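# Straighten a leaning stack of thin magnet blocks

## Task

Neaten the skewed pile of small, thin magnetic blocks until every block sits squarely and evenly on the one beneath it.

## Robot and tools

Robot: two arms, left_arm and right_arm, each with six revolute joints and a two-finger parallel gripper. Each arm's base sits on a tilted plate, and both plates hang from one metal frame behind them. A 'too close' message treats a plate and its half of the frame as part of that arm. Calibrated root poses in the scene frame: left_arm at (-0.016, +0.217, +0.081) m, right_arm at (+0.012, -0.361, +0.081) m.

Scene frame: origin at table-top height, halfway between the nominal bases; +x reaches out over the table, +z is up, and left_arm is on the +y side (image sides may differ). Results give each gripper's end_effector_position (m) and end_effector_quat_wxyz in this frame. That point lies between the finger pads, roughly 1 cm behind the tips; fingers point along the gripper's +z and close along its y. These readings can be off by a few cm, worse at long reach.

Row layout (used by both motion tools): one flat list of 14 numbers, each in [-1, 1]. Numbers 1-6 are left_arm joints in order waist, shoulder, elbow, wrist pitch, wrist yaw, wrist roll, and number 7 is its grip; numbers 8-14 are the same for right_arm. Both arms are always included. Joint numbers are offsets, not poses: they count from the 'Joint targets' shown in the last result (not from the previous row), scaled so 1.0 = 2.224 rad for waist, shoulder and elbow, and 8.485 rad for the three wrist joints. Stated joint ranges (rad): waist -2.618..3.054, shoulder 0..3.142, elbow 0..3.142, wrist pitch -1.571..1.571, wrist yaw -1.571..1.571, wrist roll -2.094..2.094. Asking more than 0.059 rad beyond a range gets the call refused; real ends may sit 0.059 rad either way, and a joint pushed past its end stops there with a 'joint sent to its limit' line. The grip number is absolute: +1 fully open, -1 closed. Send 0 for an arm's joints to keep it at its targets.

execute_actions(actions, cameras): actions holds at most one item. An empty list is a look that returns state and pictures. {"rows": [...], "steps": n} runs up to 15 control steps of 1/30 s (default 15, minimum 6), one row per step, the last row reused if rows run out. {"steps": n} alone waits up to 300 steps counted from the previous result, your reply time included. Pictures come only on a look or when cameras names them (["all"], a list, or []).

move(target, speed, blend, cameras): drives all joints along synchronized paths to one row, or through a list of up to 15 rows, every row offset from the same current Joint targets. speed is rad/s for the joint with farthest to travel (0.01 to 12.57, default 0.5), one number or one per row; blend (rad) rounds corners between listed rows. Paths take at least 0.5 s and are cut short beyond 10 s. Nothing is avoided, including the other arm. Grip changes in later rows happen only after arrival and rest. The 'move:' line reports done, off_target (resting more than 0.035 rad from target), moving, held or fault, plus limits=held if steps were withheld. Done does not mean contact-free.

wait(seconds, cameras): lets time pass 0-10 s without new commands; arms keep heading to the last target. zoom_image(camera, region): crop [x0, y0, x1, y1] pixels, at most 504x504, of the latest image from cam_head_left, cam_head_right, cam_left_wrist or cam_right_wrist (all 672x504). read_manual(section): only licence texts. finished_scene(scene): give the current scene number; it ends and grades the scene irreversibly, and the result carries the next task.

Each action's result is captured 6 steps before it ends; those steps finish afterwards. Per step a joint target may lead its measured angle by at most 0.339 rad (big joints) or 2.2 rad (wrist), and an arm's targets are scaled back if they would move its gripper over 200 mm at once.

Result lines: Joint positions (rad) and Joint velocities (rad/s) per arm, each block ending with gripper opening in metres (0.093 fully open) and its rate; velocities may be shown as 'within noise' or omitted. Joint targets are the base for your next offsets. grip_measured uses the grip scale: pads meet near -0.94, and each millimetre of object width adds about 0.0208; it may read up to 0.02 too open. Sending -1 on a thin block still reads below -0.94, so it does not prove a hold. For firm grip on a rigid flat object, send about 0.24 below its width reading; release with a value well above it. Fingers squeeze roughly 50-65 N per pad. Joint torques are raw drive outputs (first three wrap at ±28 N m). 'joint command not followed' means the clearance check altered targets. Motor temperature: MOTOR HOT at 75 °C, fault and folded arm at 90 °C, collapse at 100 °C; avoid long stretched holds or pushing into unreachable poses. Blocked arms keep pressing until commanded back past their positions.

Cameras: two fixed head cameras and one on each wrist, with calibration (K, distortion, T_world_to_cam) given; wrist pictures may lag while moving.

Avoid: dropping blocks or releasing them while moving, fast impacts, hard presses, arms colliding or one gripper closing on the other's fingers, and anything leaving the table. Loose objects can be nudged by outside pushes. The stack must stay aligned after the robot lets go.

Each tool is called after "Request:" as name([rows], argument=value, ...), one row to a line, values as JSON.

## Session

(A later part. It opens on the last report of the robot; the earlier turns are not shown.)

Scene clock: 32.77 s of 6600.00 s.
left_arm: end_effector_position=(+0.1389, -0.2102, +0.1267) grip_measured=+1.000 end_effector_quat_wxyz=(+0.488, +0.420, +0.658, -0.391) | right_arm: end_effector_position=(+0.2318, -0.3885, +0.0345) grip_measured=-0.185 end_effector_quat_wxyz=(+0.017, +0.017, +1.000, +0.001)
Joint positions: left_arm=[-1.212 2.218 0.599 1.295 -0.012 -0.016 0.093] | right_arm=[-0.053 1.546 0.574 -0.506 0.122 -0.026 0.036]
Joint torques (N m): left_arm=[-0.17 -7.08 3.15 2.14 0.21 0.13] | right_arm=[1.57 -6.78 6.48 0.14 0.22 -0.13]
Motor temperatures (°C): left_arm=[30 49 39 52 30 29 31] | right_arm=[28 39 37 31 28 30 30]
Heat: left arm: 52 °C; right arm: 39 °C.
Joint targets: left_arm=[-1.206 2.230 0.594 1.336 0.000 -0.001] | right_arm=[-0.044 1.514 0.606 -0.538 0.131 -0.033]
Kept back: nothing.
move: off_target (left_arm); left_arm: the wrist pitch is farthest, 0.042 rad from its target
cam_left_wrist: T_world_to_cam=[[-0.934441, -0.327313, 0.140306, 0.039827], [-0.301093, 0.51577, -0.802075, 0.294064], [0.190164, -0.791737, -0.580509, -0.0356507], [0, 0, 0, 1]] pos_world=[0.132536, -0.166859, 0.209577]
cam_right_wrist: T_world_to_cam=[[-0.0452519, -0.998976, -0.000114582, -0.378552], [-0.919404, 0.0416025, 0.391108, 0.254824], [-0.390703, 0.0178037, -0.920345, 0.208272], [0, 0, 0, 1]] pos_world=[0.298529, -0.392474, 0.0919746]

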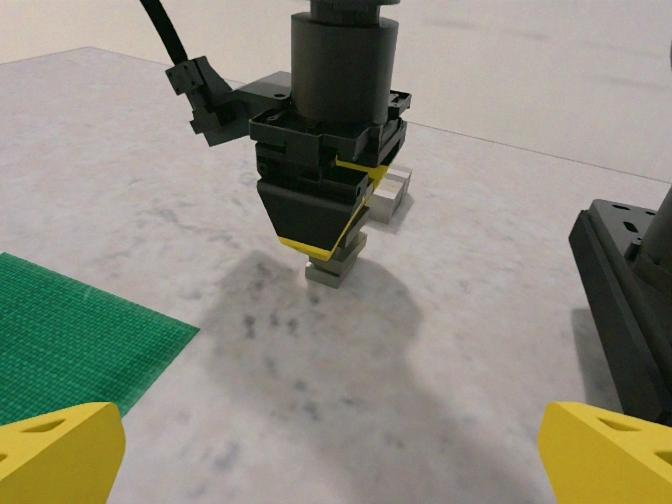

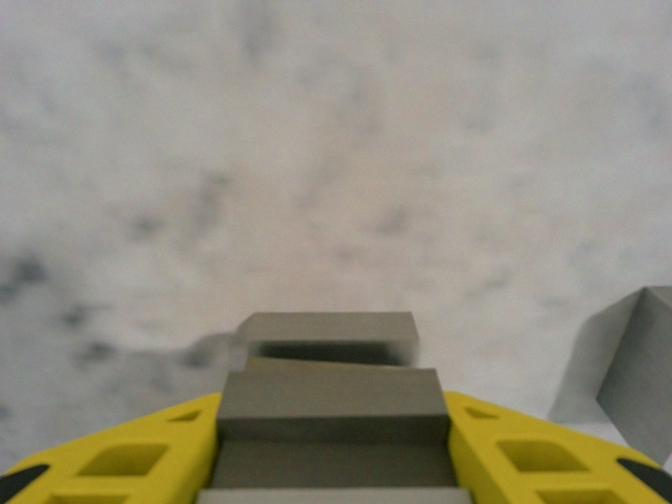

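Request:
move(target=[0,0,0,0,0,0,1,0,0.0247,-0.0229,0.0078,0,0,-0.32], speed=0.05, cameras=["cam_left_wrist","cam_right_wrist"])

Request:
zoom_image(camera="cam_right_wrist", region=[190, 270, 480, 504])

Request:
zoom_image(camera="cam_left_wrist", region=[270, 180, 400, 310])

Scene clock: 35.00 s of 6600.00 s.
left_arm: end_effector_position=(+0.1389, -0.2102, +0.1267) grip_measured=+1.000 end_effector_quat_wxyz=(+0.488, +0.420, +0.658, -0.391) | right_arm: end_effector_position=(+0.2314, -0.3881, +0.0304) grip_measured=-0.185 end_effector_quat_wxyz=(+0.018, +0.017, +1.000, +0.000)
Joint positions: left_arm=[-1.212 2.218 0.599 1.295 -0.012 -0.016 0.093] | right_arm=[-0.053 1.56 0.564 -0.484 0.123 -0.026 0.036]
Joint torques (N m): left_arm=[-0.21 -7.1 3.12 2.13 0.23 0.13] | right_arm=[1.54 -3.19 2.97 0.72 0.21 -0.09]
Heat: left arm: 52 °C; right arm: 39 °C.
Joint targets: left_arm=[-1.206 2.230 0.594 1.336 0.000 -0.001] | right_arm=[-0.044 1.569 0.556 -0.472 0.131 -0.033]
Kept back: nothing.
move: off_target (left_arm); left_arm: the wrist pitch is farthest, 0.041 rad from its target
cam_left_wrist: T_world_to_cam=[[-0.934441, -0.327313, 0.140306, 0.039827], [-0.301093, 0.51577, -0.802075, 0.294064], [0.190164, -0.791737, -0.580509, -0.0356507], [0, 0, 0, 1]] pos_world=[0.132536, -0.166859, 0.209577]
cam_right_wrist: T_world_to_cam=[[-0.0449022, -0.998991, 0.00069905, -0.378256], [-0.919542, 0.0416046, 0.390784, 0.256072], [-0.390419, 0.0169042, -0.920482, 0.204001], [0, 0, 0, 1]] pos_world=[0.29813, -0.391977, 0.0879751]

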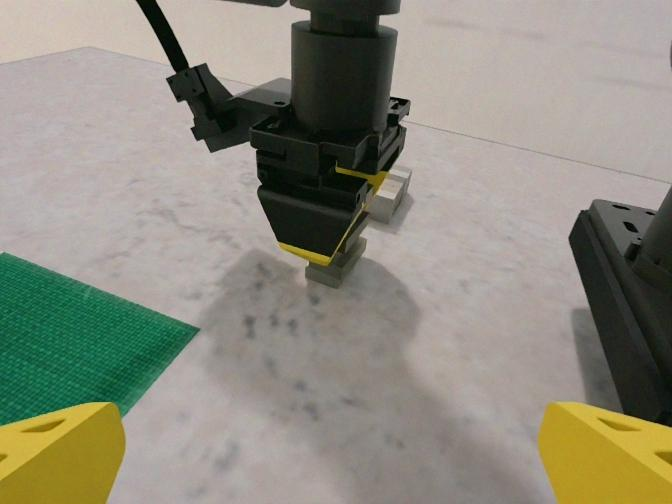

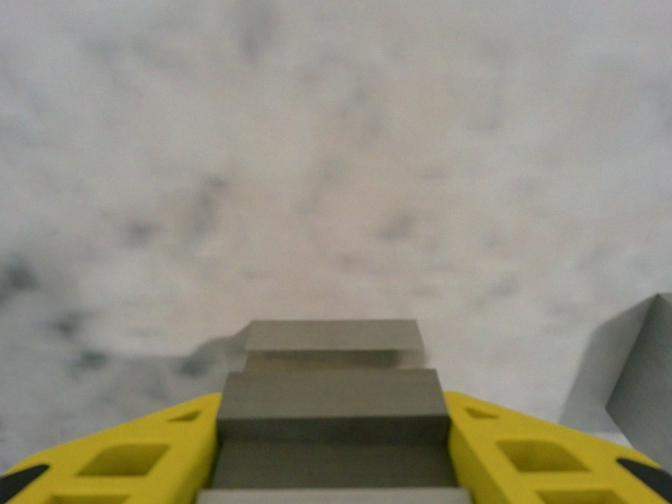

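Scaled by 1.738 (camera's finer frame: 960x720).

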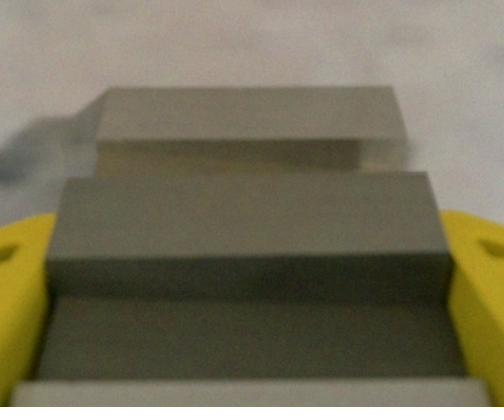

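Scaled by 3.877 (camera's finer frame: 960x720).

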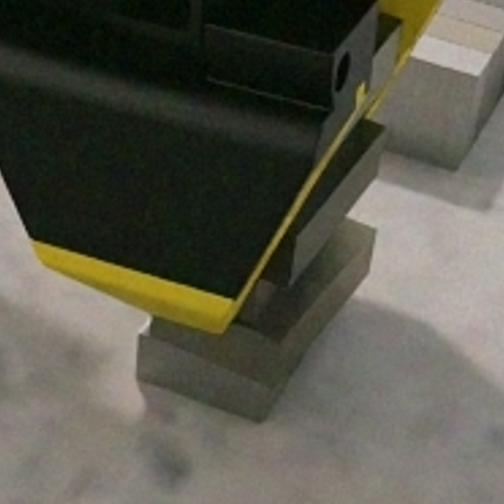

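Request:
move([
  [0,0,0,0,0,0,1,0,0,0,0,0,0,-0.2],
  [0,0,0,0,0,0,1,0,0,0,0,0,0,-0.13],
  [0,0,0,0,0,0,1,0,0,0,0,0,0,-0.08],
  [0,0,0,0,0,0,1,0,0,0,0,0,0,-0.04],
  [0,0,0,0,0,0,1,0,0,0,0,0,0,0.02],
  [0,0,0,0,0,0,1,0,0,0,0,0,0,0.4],
  [0,0,0,0,0,0,1,0.0220,-0.1174,0.1097,-0.0581,-0.0015,0,0.4],
  [0,0,0,0,0,0,1,0.0220,-0.1174,0.1097,-0.0581,-0.0015,0.1863,0.4],
], speed=[0.2,0.2,0.2,0.2,0.2,0.2,0.25,1.0], cameras=["cam_left_wrist","cam_right_wrist"])

Request:
zoom_image(camera="cam_right_wrist", region=[200, 170, 440, 410])

Request:
zoom_image(camera="cam_left_wrist", region=[270, 170, 400, 300])

Scene clock: 43.80 s of 6600.00 s.
left_arm: end_effector_position=(+0.1389, -0.2102, +0.1267) grip_measured=+1.000 end_effector_quat_wxyz=(+0.488, +0.420, +0.658, -0.391) | right_arm: end_effector_position=(+0.2302, -0.3886, +0.1188) grip_measured=+0.398 end_effector_quat_wxyz=(+0.010, +0.699, +0.715, +0.013)
Joint positions: left_arm=[-1.212 2.218 0.599 1.295 -0.012 -0.016 0.093] | right_arm=[-0.005 1.325 0.774 -0.936 0.123 1.537 0.064]
Joint torques (N m): left_arm=[-0.18 -7.02 3.18 2.15 0.24 0.15] | right_arm=[1.44 -4.62 7.1 0.09 0.1 0.09]
Heat: left arm: 53 °C; right arm: 39 °C.
Joint targets: left_arm=[-1.206 2.230 0.594 1.336 0.000 -0.001] | right_arm=[0.004 1.308 0.800 -0.965 0.119 1.548]
Kept back: nothing.
move: off_target (left_arm); left_arm: the wrist pitch is farthest, 0.041 rad from its target
cam_left_wrist: T_world_to_cam=[[-0.934441, -0.327313, 0.140306, 0.039827], [-0.301093, 0.51577, -0.802075, 0.294064], [0.190164, -0.791737, -0.580509, -0.0356507], [0, 0, 0, 1]] pos_world=[0.132536, -0.166859, 0.209577]
cam_right_wrist: T_world_to_cam=[[-0.999458, -0.0115527, -0.0308369, 0.228293], [-0.0235983, 0.904405, 0.426023, 0.345323], [0.0229673, 0.426519, -0.904187, 0.34701], [0, 0, 0, 1]] pos_world=[0.228348, -0.457681, 0.173686]

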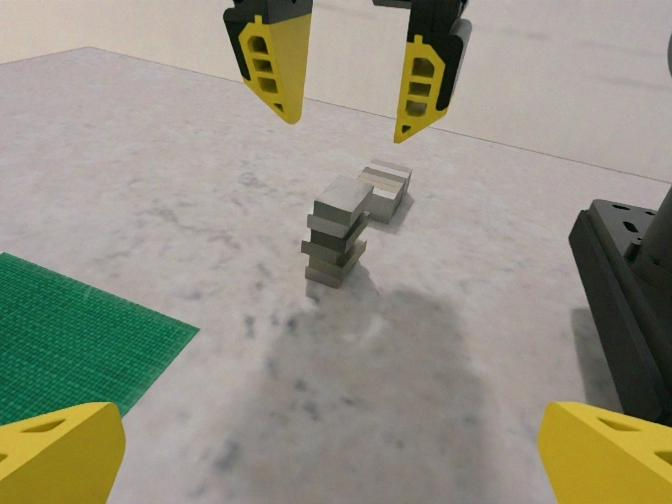

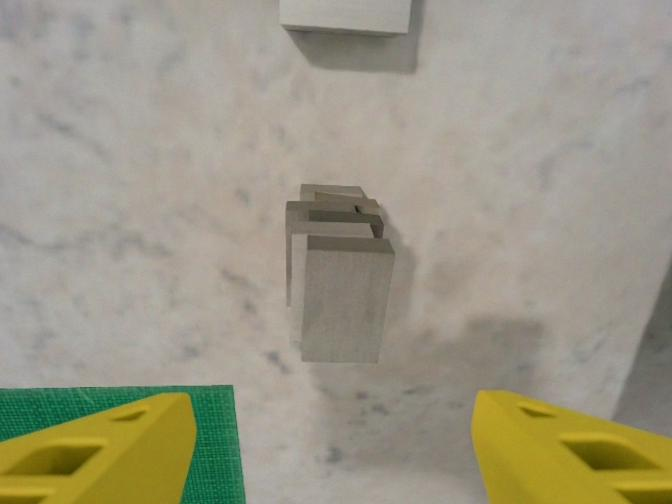

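Scaled by 2.100 (camera's finer frame: 960x720).

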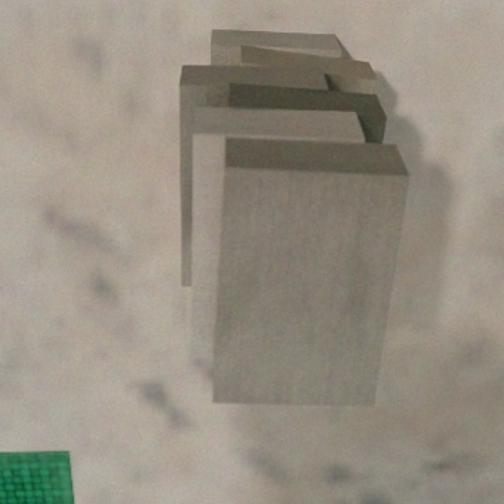

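Scaled by 3.877 (camera's finer frame: 960x720).

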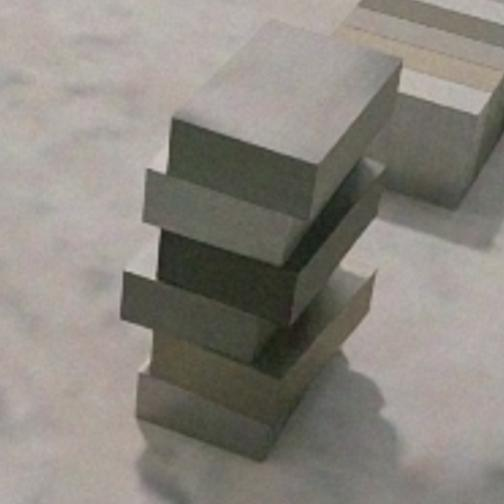

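Request:
move([
  [0,0,0,0,0,0,1,-0.0292,0.1183,-0.1106,0.0585,0,0.0019,0.4],
  [0,0,0,0,0,0,1,-0.0292,0.1183,-0.1106,0.0585,0,0.0019,0.15],
], speed=0.25, cameras=["cam_left_wrist","cam_right_wrist"])

Request:
zoom_image(camera="cam_right_wrist", region=[200, 264, 480, 504])

Request:
zoom_image(camera="cam_left_wrist", region=[270, 170, 400, 300])

Scene clock: 47.90 s of 6600.00 s.
left_arm: end_effector_position=(+0.1389, -0.2102, +0.1267) grip_measured=+1.000 end_effector_quat_wxyz=(+0.488, +0.420, +0.658, -0.391) | right_arm: end_effector_position=(+0.2323, -0.3877, +0.0302) grip_measured=+0.152 end_effector_quat_wxyz=(+0.014, +0.722, +0.692, +0.014)
Joint positions: left_arm=[-1.212 2.218 0.599 1.295 -0.012 -0.016 0.093] | right_arm=[-0.051 1.56 0.564 -0.478 0.123 1.554 0.053]
Joint torques (N m): left_arm=[-0.21 -7.09 3.15 2.12 0.21 0.14] | right_arm=[-0.28 -3.1 2.96 0.63 0.13 0.06]
Heat: left arm: 53 °C; right arm: 39 °C.
Joint targets: left_arm=[-1.206 2.230 0.594 1.336 0.000 -0.001] | right_arm=[-0.060 1.571 0.554 -0.468 0.119 1.564]
Kept back: nothing.
move: off_target (left_arm); left_arm: the wrist pitch is farthest, 0.041 rad from its target
cam_left_wrist: T_world_to_cam=[[-0.934441, -0.327313, 0.140306, 0.039827], [-0.301093, 0.51577, -0.802075, 0.294064], [0.190164, -0.791737, -0.580509, -0.0356507], [0, 0, 0, 1]] pos_world=[0.132536, -0.166859, 0.209577]
cam_right_wrist: T_world_to_cam=[[-0.9979, 0.0530915, -0.0370972, 0.252558], [0.0323819, 0.905014, 0.424148, 0.369639], [0.0560921, 0.422056, -0.904833, 0.257053], [0, 0, 0, 1]] pos_world=[0.22564, -0.456428, 0.085178]

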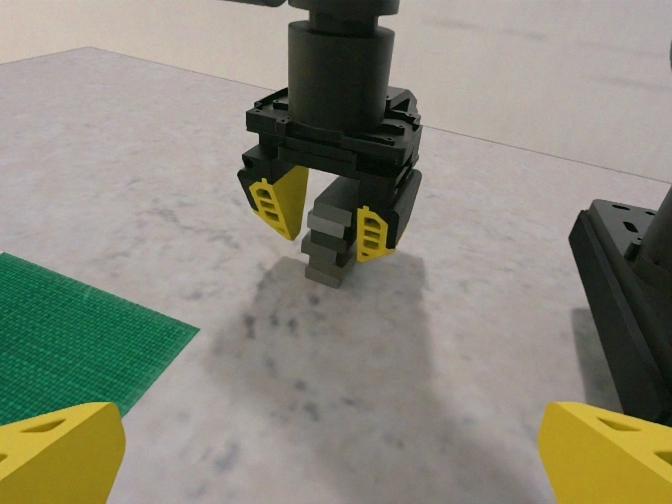

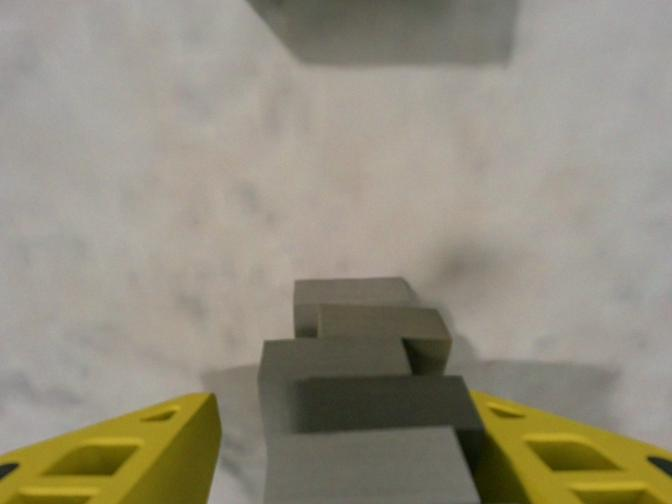

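Scaled by 1.800 (camera's finer frame: 960x720).

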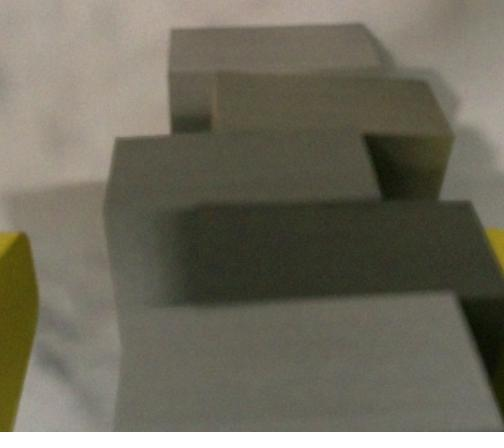

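Scaled by 3.877 (camera's finer frame: 960x720).

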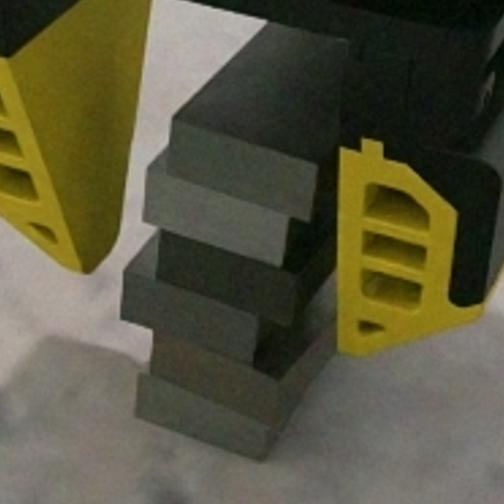

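Request:
move([
  [0,0,0,0,0,0,1,0,0,0,0,0,0,0.4],
  [0,0,0,0,0,0,1,0,-0.0364,0.0252,-0.0156,0,0,0.4],
  [0,0,0,0,0,0,1,0,-0.0063,-0.0061,-0.0001,0,0,0.4],
  [0,0,0,0,0,0,1,0,-0.0063,-0.0061,-0.0001,0,0,0.1],
], speed=0.2, cameras=["cam_left_wrist","cam_right_wrist"])

Request:
zoom_image(camera="cam_right_wrist", region=[200, 264, 480, 504])

Request:
zoom_image(camera="cam_left_wrist", region=[270, 170, 400, 300])

Scene clock: 52.27 s of 6600.00 s.
left_arm: end_effector_position=(+0.1389, -0.2102, +0.1267) grip_measured=+1.000 end_effector_quat_wxyz=(+0.488, +0.420, +0.658, -0.391) | right_arm: end_effector_position=(+0.2287, -0.3876, +0.0305) grip_measured=+0.102 end_effector_quat_wxyz=(+0.014, +0.722, +0.692, +0.014)
Joint positions: left_arm=[-1.212 2.218 0.599 1.295 -0.012 -0.016 0.093] | right_arm=[-0.051 1.546 0.55 -0.479 0.123 1.554 0.05]
Joint torques (N m): left_arm=[-0.2 -7.12 3.07 2.13 0.22 0.13] | right_arm=[-0.25 -2.93 3.02 0.6 0.13 0.05]
Heat: left arm: 54 °C; right arm: 39 °C.
Joint targets: left_arm=[-1.206 2.230 0.594 1.336 0.000 -0.001] | right_arm=[-0.060 1.557 0.540 -0.469 0.119 1.564]
Kept back: nothing.
move: off_target (left_arm); left_arm: the wrist pitch is farthest, 0.041 rad from its target
cam_left_wrist: T_world_to_cam=[[-0.934441, -0.327313, 0.140306, 0.039827], [-0.301093, 0.51577, -0.802075, 0.294064], [0.190164, -0.791737, -0.580509, -0.0356507], [0, 0, 0, 1]] pos_world=[0.132536, -0.166859, 0.209577]
cam_right_wrist: T_world_to_cam=[[-0.9979, 0.0530915, -0.0370972, 0.248966], [0.0323819, 0.905014, 0.424148, 0.369447], [0.0560921, 0.422056, -0.904833, 0.257442], [0, 0, 0, 1]] pos_world=[0.22204, -0.456228, 0.085478]

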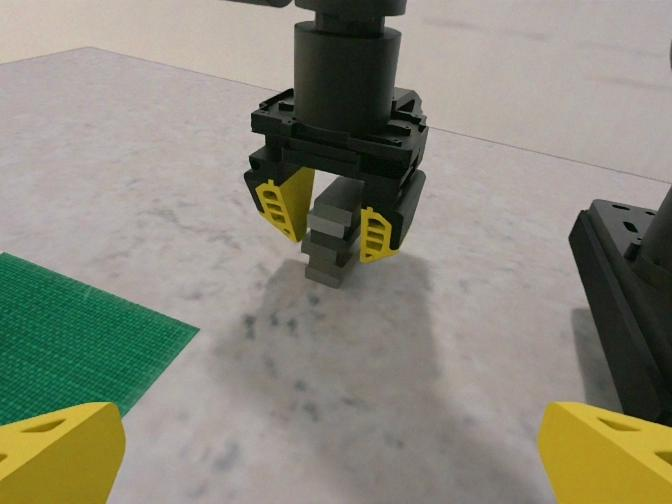

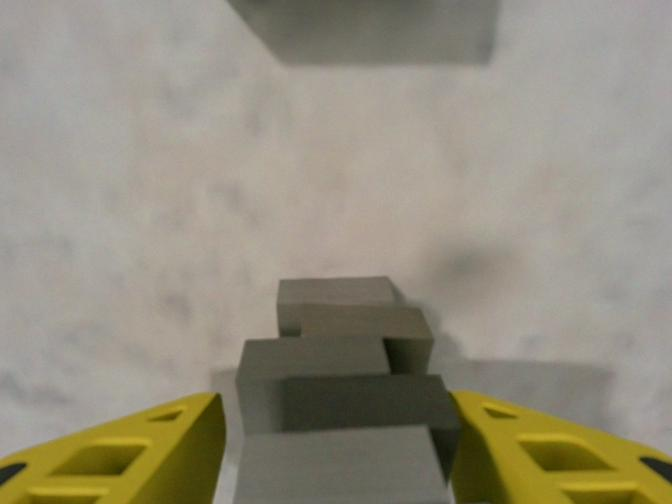

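Scaled by 1.800 (camera's finer frame: 960x720).

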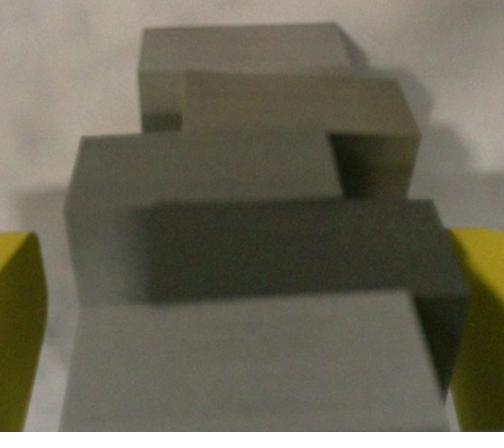

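Scaled by 3.877 (camera's finer frame: 960x720).

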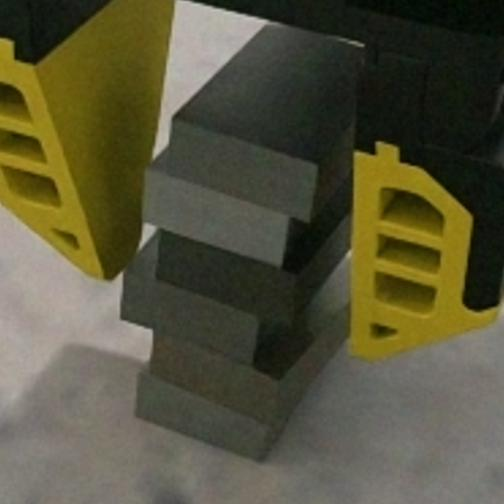

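Request:
move([
  [0,0,0,0,0,0,1,0,0,0,0,0,0,0.03],
  [0,0,0,0,0,0,1,0,0,0,0,0,0,-0.02],
  [0,0,0,0,0,0,1,0,0,0,0,0,0,-0.06],
  [0,0,0,0,0,0,1,0,0,0,0,0,0,-0.1],
  [0,0,0,0,0,0,1,0,0,0,0,0,0,-0.14],
  [0,0,0,0,0,0,1,0,0,0,0,0,0,-0.18],
  [0,0,0,0,0,0,1,0,0,0,0,0,0,-0.22],
  [0,0,0,0,0,0,1,0,0,0,0,0,0,-0.26],
  [0,0,0,0,0,0,1,0,0,0,0,0,0,-0.3],
], speed=0.1, cameras=["cam_left_wrist","cam_right_wrist"])

Request:
zoom_image(camera="cam_right_wrist", region=[200, 264, 480, 504])

Request:
zoom_image(camera="cam_left_wrist", region=[270, 170, 400, 300])

Scene clock: 57.27 s of 6600.00 s.
left_arm: end_effector_position=(+0.1389, -0.2102, +0.1267) grip_measured=+1.000 end_effector_quat_wxyz=(+0.488, +0.420, +0.658, -0.391) | right_arm: end_effector_position=(+0.2274, -0.3875, +0.0302) grip_measured=-0.296 end_effector_quat_wxyz=(+0.012, +0.722, +0.692, +0.013)
Joint positions: left_arm=[-1.212 2.218 0.599 1.295 -0.012 -0.016 0.093] | right_arm=[-0.051 1.546 0.549 -0.482 0.123 1.555 0.031]
Joint torques (N m): left_arm=[-0.2 -7.13 3.18 2.1 0.22 0.13] | right_arm=[-0.21 -2.76 3.04 0.61 0.11 0.07]
Heat: left arm: 54 °C; right arm: 39 °C.
Joint targets: left_arm=[-1.206 2.230 0.594 1.336 0.000 -0.001] | right_arm=[-0.060 1.557 0.540 -0.469 0.119 1.564]
Kept back: nothing.
move: off_target (left_arm); left_arm: the wrist pitch is farthest, 0.041 rad from its target
cam_left_wrist: T_world_to_cam=[[-0.934441, -0.327313, 0.140306, 0.039827], [-0.301093, 0.51577, -0.802075, 0.294064], [0.190164, -0.791737, -0.580509, -0.0356507], [0, 0, 0, 1]] pos_world=[0.132536, -0.166859, 0.209577]
cam_right_wrist: T_world_to_cam=[[-0.998035, 0.0533414, -0.0328882, 0.247626], [0.0343798, 0.904867, 0.424303, 0.368995], [0.0523924, 0.422339, -0.904923, 0.258148], [0, 0, 0, 1]] pos_world=[0.220928, -0.456126, 0.085182]

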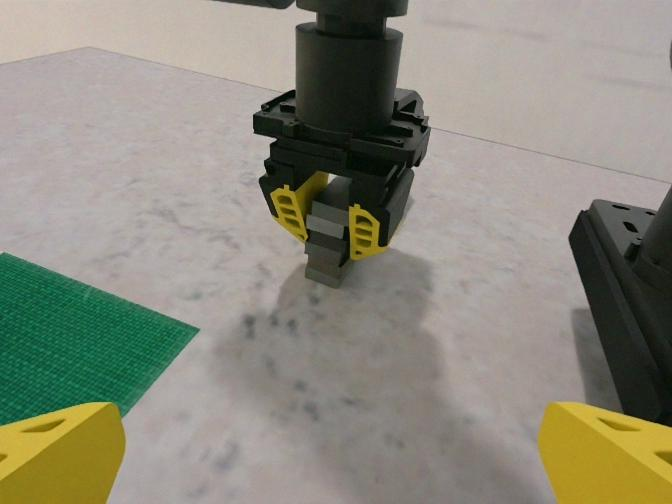

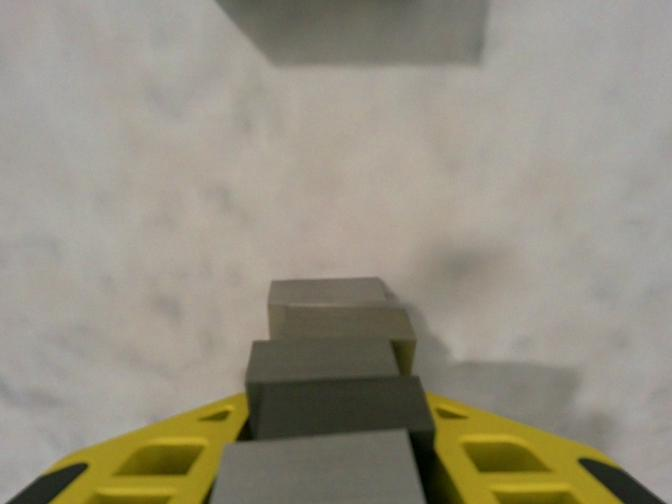

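Scaled by 1.800 (camera's finer frame: 960x720).

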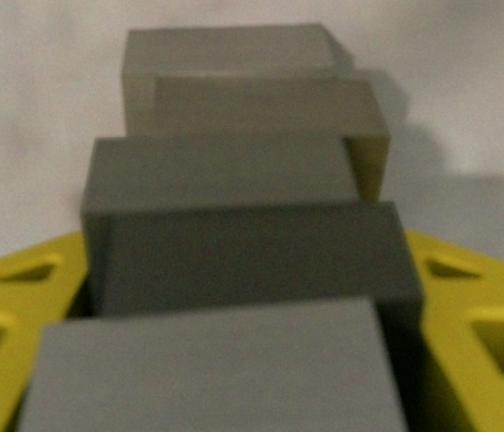

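Scaled by 3.877 (camera's finer frame: 960x720).

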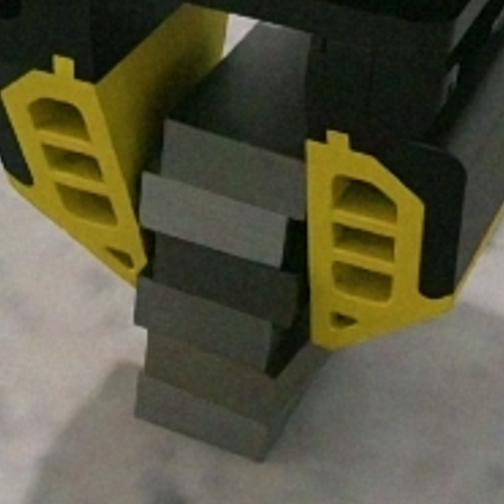

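Request:
move([
  [0,0,0,0,0,0,1,0,0,0,0,0,0,-0.33],
  [0,0,0,0,0,0,1,0,0,0,0,0,0,-0.36],
  [0,0,0,0,0,0,1,0,0,0,0,0,0,-0.39],
  [0,0,0,0,0,0,1,0,0,0,0,0,0,-0.42],
  [0,0,0,0,0,0,1,0,0,0,0,0,0,-0.45],
  [0,0,0,0,0,0,1,0,0,0,0,0,0,-0.48],
  [0,0,0,0,0,0,1,0,0,0,0,0,0,-0.52],
  [0,0,0,0,0,0,1,0,0,0,0,0,0,-0.57],
  [0,0,0,0,0,0,1,0,0,0,0,0,0,-0.63],
], speed=0.1, cameras=["cam_left_wrist","cam_right_wrist"])

Request:
zoom_image(camera="cam_right_wrist", region=[200, 264, 480, 504])

Request:
zoom_image(camera="cam_left_wrist", region=[270, 170, 400, 300])

Scene clock: 62.20 s of 6600.00 s.
left_arm: end_effector_position=(+0.1389, -0.2102, +0.1267) grip_measured=+1.000 end_effector_quat_wxyz=(+0.488, +0.420, +0.658, -0.391) | right_arm: end_effector_position=(+0.2268, -0.3874, +0.0302) grip_measured=-0.509 end_effector_quat_wxyz=(+0.011, +0.722, +0.692, +0.012)
Joint positions: left_arm=[-1.212 2.218 0.599 1.295 -0.012 -0.016 0.093] | right_arm=[-0.051 1.546 0.549 -0.484 0.123 1.556 0.021]
Joint torques (N m): left_arm=[-0.2 -7.02 3.21 2.12 0.22 0.12] | right_arm=[-0.35 -2.99 2.97 0.65 0.11 0.05]
Motor temperatures (°C): left_arm=[30 51 38 55 30 29 31] | right_arm=[28 39 37 31 28 30 30]
Heat: left arm: 55 °C; right arm: 39 °C.
Joint targets: left_arm=[-1.206 2.230 0.594 1.336 0.000 -0.001] | right_arm=[-0.060 1.557 0.540 -0.469 0.119 1.564]
Kept back: nothing.
move: off_target (left_arm); left_arm: the wrist pitch is farthest, 0.041 rad from its target
cam_left_wrist: T_world_to_cam=[[-0.934441, -0.327313, 0.140306, 0.039827], [-0.301093, 0.51577, -0.802075, 0.294064], [0.190164, -0.791737, -0.580509, -0.0356507], [0, 0, 0, 1]] pos_world=[0.132536, -0.166859, 0.209577]
cam_right_wrist: T_world_to_cam=[[-0.998099, 0.0534955, -0.0306087, 0.247111], [0.0354814, 0.904802, 0.424352, 0.368731], [0.0503957, 0.422459, -0.90498, 0.258671], [0, 0, 0, 1]] pos_world=[0.220522, -0.456126, 0.0851842]

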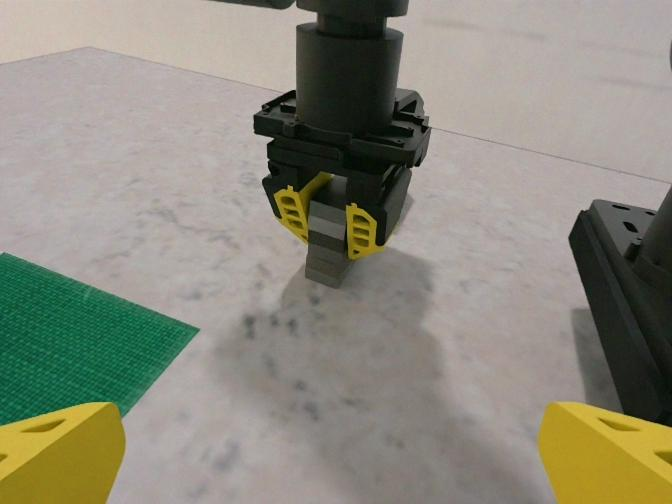

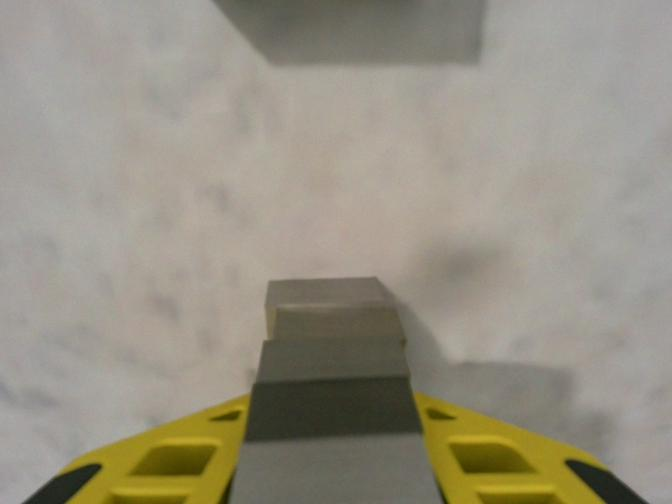

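Scaled by 1.800 (camera's finer frame: 960x720).

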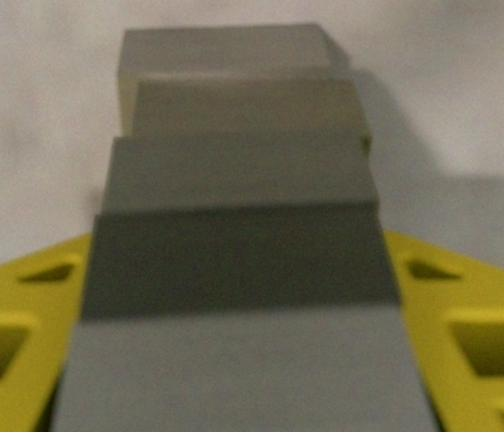

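Scaled by 3.877 (camera's finer frame: 960x720).

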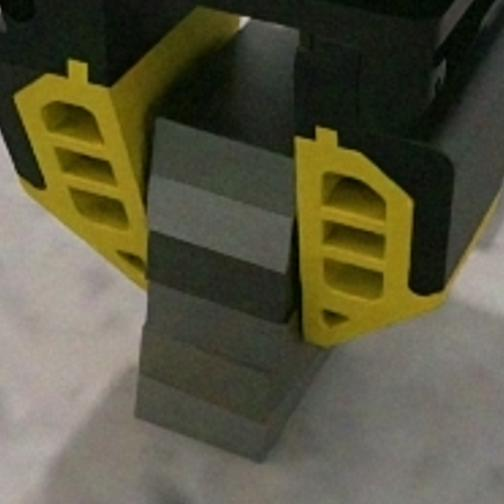

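Request:
move(target=[0,0,0,0,0,0,1,0,-0.0193,0.0256,-0.0079,0,0,-0.63], speed=0.05, cameras=["cam_left_wrist","cam_right_wrist"])

Request:
zoom_image(camera="cam_right_wrist", region=[200, 244, 480, 504])

Request:
zoom_image(camera="cam_left_wrist", region=[270, 170, 400, 300])

Scene clock: 65.03 s of 6600.00 s.
left_arm: end_effector_position=(+0.1389, -0.2102, +0.1267) grip_measured=+1.000 end_effector_quat_wxyz=(+0.488, +0.420, +0.658, -0.391) | right_arm: end_effector_position=(+0.2294, -0.3879, +0.0328) grip_measured=-0.509 end_effector_quat_wxyz=(+0.011, +0.722, +0.692, +0.012)
Joint positions: left_arm=[-1.212 2.218 0.599 1.295 -0.012 -0.016 0.093] | right_arm=[-0.051 1.546 0.564 -0.5 0.123 1.556 0.021]
Joint torques (N m): left_arm=[-0.18 -7.13 3.12 2.11 0.23 0.13] | right_arm=[-0.18 -6.48 6.35 0.02 0.11 0.04]
Motor temperatures (°C): left_arm=[30 51 38 55 30 29 31] | right_arm=[28 39 37 31 28 30 30]
Heat: left arm: 55 °C; right arm: 39 °C.
Joint targets: left_arm=[-1.206 2.230 0.594 1.336 0.000 -0.001] | right_arm=[-0.060 1.514 0.597 -0.536 0.119 1.564]
Kept back: nothing.
move: off_target (left_arm, right_arm); left_arm: the wrist pitch is farthest, 0.041 rad from its target; right_arm: the wrist pitch is farthest, 0.036 rad from its target
cam_left_wrist: T_world_to_cam=[[-0.934441, -0.327313, 0.140306, 0.039827], [-0.301093, 0.51577, -0.802075, 0.294064], [0.190164, -0.791737, -0.580509, -0.0356507], [0, 0, 0, 1]] pos_world=[0.132536, -0.166859, 0.209577]
cam_right_wrist: T_world_to_cam=[[-0.998127, 0.0533812, -0.0298915, 0.249702], [0.0356823, 0.904802, 0.424334, 0.367945], [0.0496974, 0.422473, -0.905012, 0.26127], [0, 0, 0, 1]] pos_world=[0.22312, -0.456626, 0.0877848]

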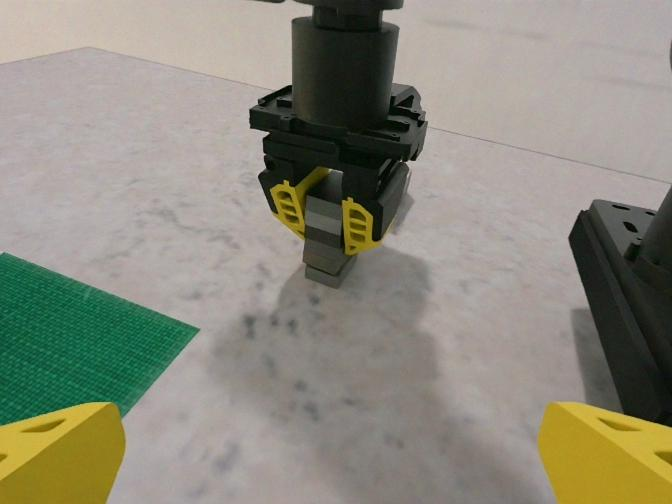

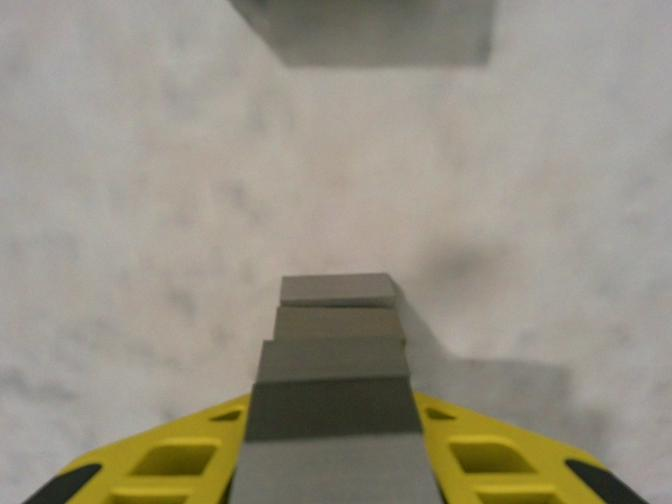

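Scaled by 1.800 (camera's finer frame: 960x720).

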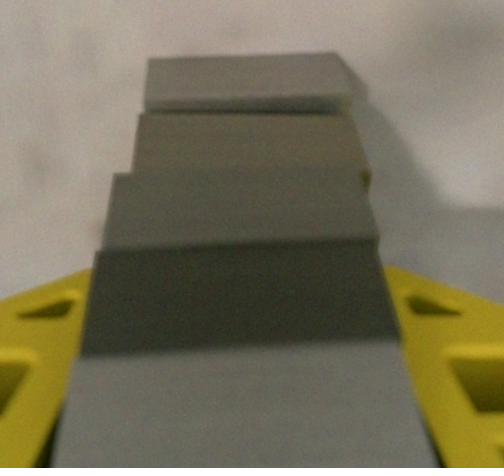

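Scaled by 3.877 (camera's finer frame: 960x720).

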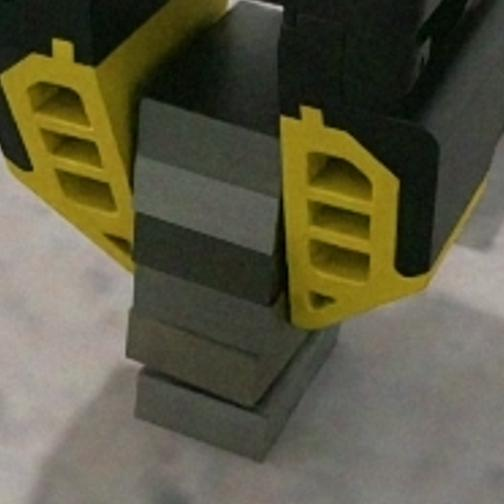

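Request:
move([
  [0,0,0,0,0,0,1,0,0.0227,-0.0207,0.0070,0,0,-0.63],
  [0,0,0,0,0,0,1,0,0.0227,-0.0207,0.0070,0,0,-0.55],
  [0,0,0,0,0,0,1,0,0.0227,-0.0207,0.0070,0,0,-0.48],
], speed=0.05, cameras=["cam_left_wrist","cam_right_wrist"])

Request:
zoom_image(camera="cam_right_wrist", region=[200, 264, 480, 504])

Request:
zoom_image(camera="cam_left_wrist", region=[270, 170, 400, 300])

Scene clock: 67.73 s of 6600.00 s.
left_arm: end_effector_position=(+0.1389, -0.2102, +0.1267) grip_measured=+1.000 end_effector_quat_wxyz=(+0.488, +0.420, +0.658, -0.391) | right_arm: end_effector_position=(+0.2295, -0.3876, +0.0302) grip_measured=-0.476 end_effector_quat_wxyz=(+0.011, +0.722, +0.692, +0.012)
Joint positions: left_arm=[-1.212 2.218 0.599 1.295 -0.012 -0.016 0.093] | right_arm=[-0.051 1.556 0.559 -0.485 0.123 1.556 0.022]
Joint torques (N m): left_arm=[-0.17 -7.06 3.19 2.12 0.23 0.14] | right_arm=[-0.16 -3.19 2.96 0.56 0.13 0.03]
Motor temperatures (°C): left_arm=[30 51 38 55 30 29 31] | right_arm=[28 39 37 31 28 30 30]
Heat: left arm: 55 °C; right arm: 39 °C.
Joint targets: left_arm=[-1.206 2.230 0.594 1.336 0.000 -0.001] | right_arm=[-0.060 1.565 0.551 -0.477 0.119 1.564]
Kept back: nothing.
move: off_target (left_arm); left_arm: the wrist pitch is farthest, 0.041 rad from its target
cam_left_wrist: T_world_to_cam=[[-0.934441, -0.327313, 0.140306, 0.039827], [-0.301093, 0.51577, -0.802075, 0.294064], [0.190164, -0.791737, -0.580509, -0.0356507], [0, 0, 0, 1]] pos_world=[0.132536, -0.166859, 0.209577]
cam_right_wrist: T_world_to_cam=[[-0.998115, 0.0534173, -0.0302049, 0.249744], [0.035582, 0.904803, 0.424341, 0.368705], [0.0499967, 0.422467, -0.904998, 0.258672], [0, 0, 0, 1]] pos_world=[0.223221, -0.456226, 0.0851845]

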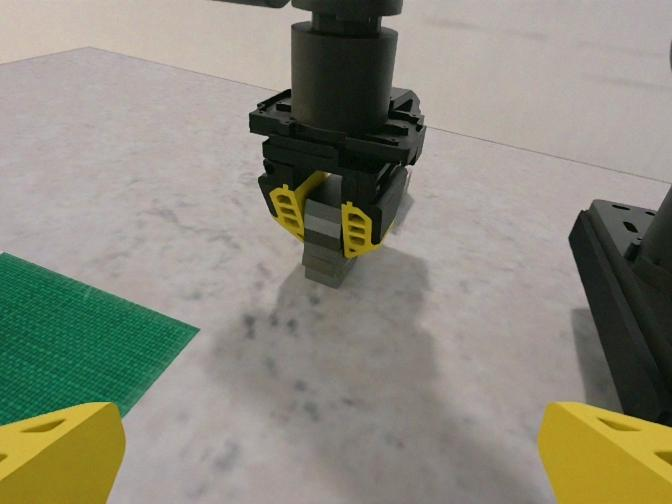

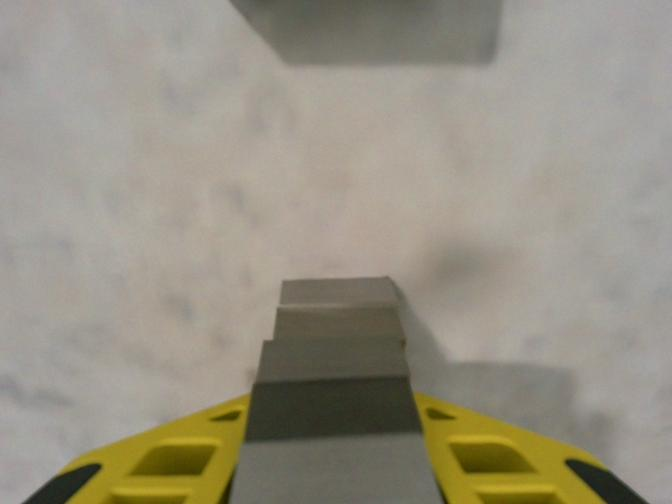

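Scaled by 1.800 (camera's finer frame: 960x720).

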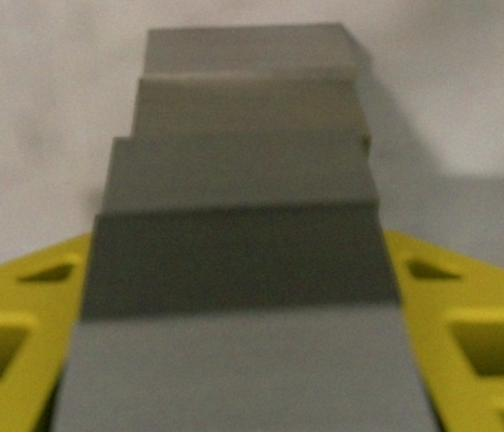

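Scaled by 3.877 (camera's finer frame: 960x720).

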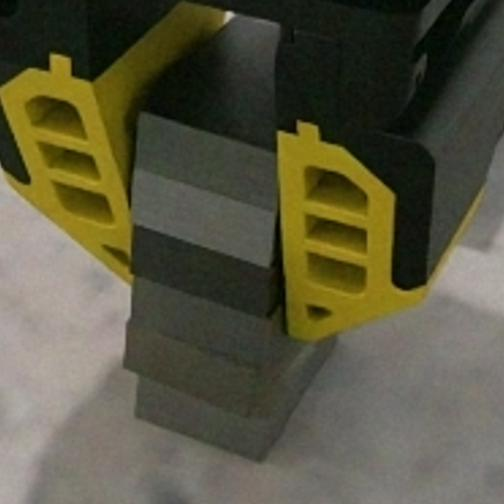

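Request:
zoom_image(camera="cam_left_wrist", region=[295, 230, 365, 295])

Request:
zoom_image(camera="cam_right_wrist", region=[250, 264, 430, 400])

Scaled by 7.200 (camera's finer frame: 960x720).

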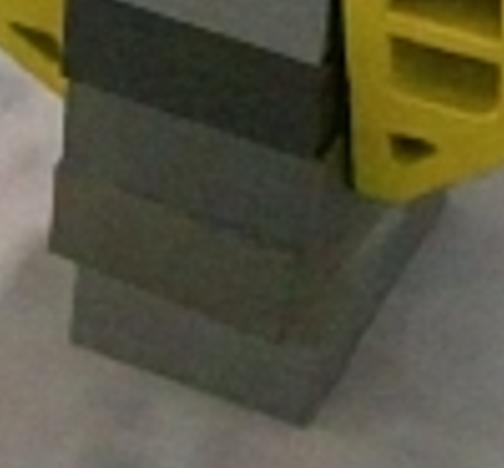

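Scaled by 2.800 (camera's finer frame: 960x720).

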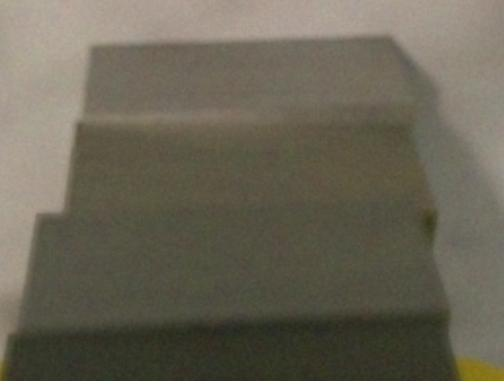

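Request:
move([
  [0,0,0,0,0,0,1,0,0,0,0,0,0,-0.44],
  [0,0,0,0,0,0,1,0,0,0,0,0,0,-0.38],
  [0,0,0,0,0,0,1,0,0,0,0,0,0,-0.05],
  [0,0,0,0,0,0,1,0.0288,-0.1156,0.1120,-0.0575,0,0,-0.05],
  [0,0,0,0,0,0,1,0.0288,-0.1156,0.1120,-0.0575,0,-0.1894,0.4],
  [0,0,0,0,0,0,1,-0.0004,0.0018,-0.0013,0.0008,0,-0.1894,0.4],
], speed=[0.2,0.2,0.2,0.25,1.0,0.25], cameras=["cam_left_wrist","cam_right_wrist"])

Request:
zoom_image(camera="cam_right_wrist", region=[190, 270, 480, 504])

Scene clock: 79.10 s of 6600.00 s.
left_arm: end_effector_position=(+0.1389, -0.2102, +0.1267) grip_measured=+1.000 end_effector_quat_wxyz=(+0.488, +0.421, +0.658, -0.391) | right_arm: end_effector_position=(+0.2292, -0.3877, +0.0296) grip_measured=+0.398 end_effector_quat_wxyz=(+0.016, +0.012, +1.000, +0.000)
Joint positions: left_arm=[-1.212 2.218 0.599 1.295 -0.012 -0.016 0.093] | right_arm=[-0.053 1.558 0.558 -0.482 0.123 -0.036 0.064]
Joint torques (N m): left_arm=[-0.21 -7.05 3.11 2.15 0.22 0.13] | right_arm=[-0.25 -3.03 3 0.72 0.07 -0.09]
Motor temperatures (°C): left_arm=[30 51 38 56 30 29 31] | right_arm=[28 39 37 31 28 30 30]
Heat: left arm: 56 °C; right arm: 39 °C.
Joint targets: left_arm=[-1.206 2.230 0.594 1.336 0.000 0.000] | right_arm=[-0.062 1.569 0.548 -0.470 0.119 -0.043]
Kept back: nothing.
move: off_target (left_arm); left_arm: the wrist pitch is farthest, 0.041 rad from its target
cam_left_wrist: T_world_to_cam=[[-0.934514, -0.327252, 0.139966, 0.0399177], [-0.300809, 0.515961, -0.802058, 0.294054], [0.190259, -0.791637, -0.580613, -0.0356249], [0, 0, 0, 1]] pos_world=[0.132536, -0.166859, 0.209577]
cam_right_wrist: T_world_to_cam=[[-0.0342651, -0.999412, 0.00129752, -0.380622], [-0.918649, 0.0320073, 0.393776, 0.250433], [-0.393586, 0.0123008, -0.919205, 0.20126], [0, 0, 0, 1]] pos_world=[0.296231, -0.390889, 0.0868791]

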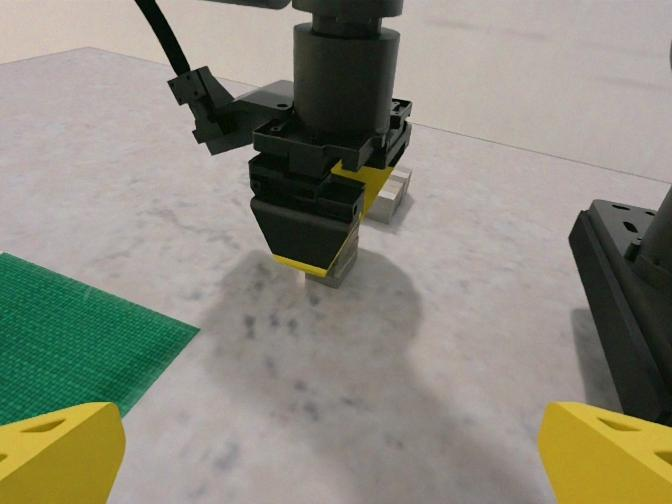

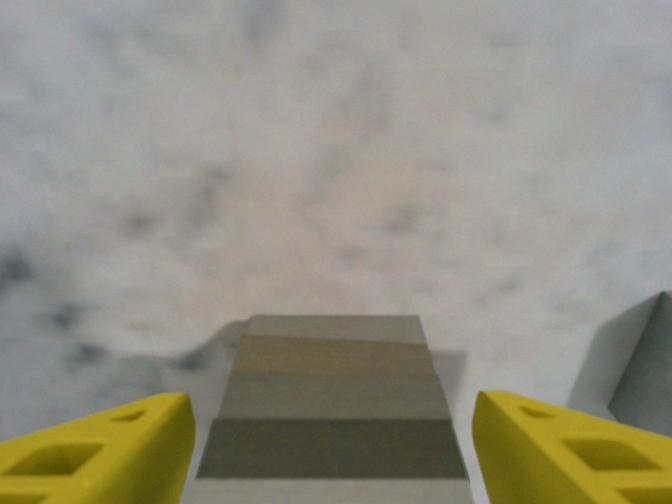

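Scaled by 1.738 (camera's finer frame: 960x720).

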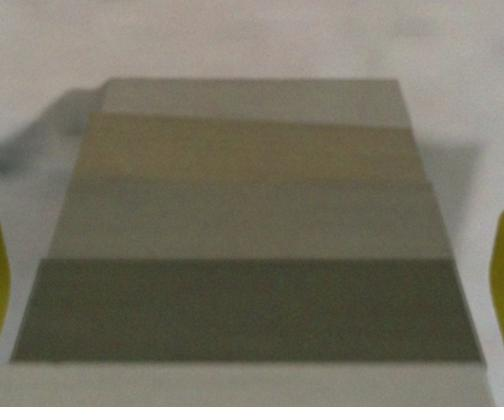

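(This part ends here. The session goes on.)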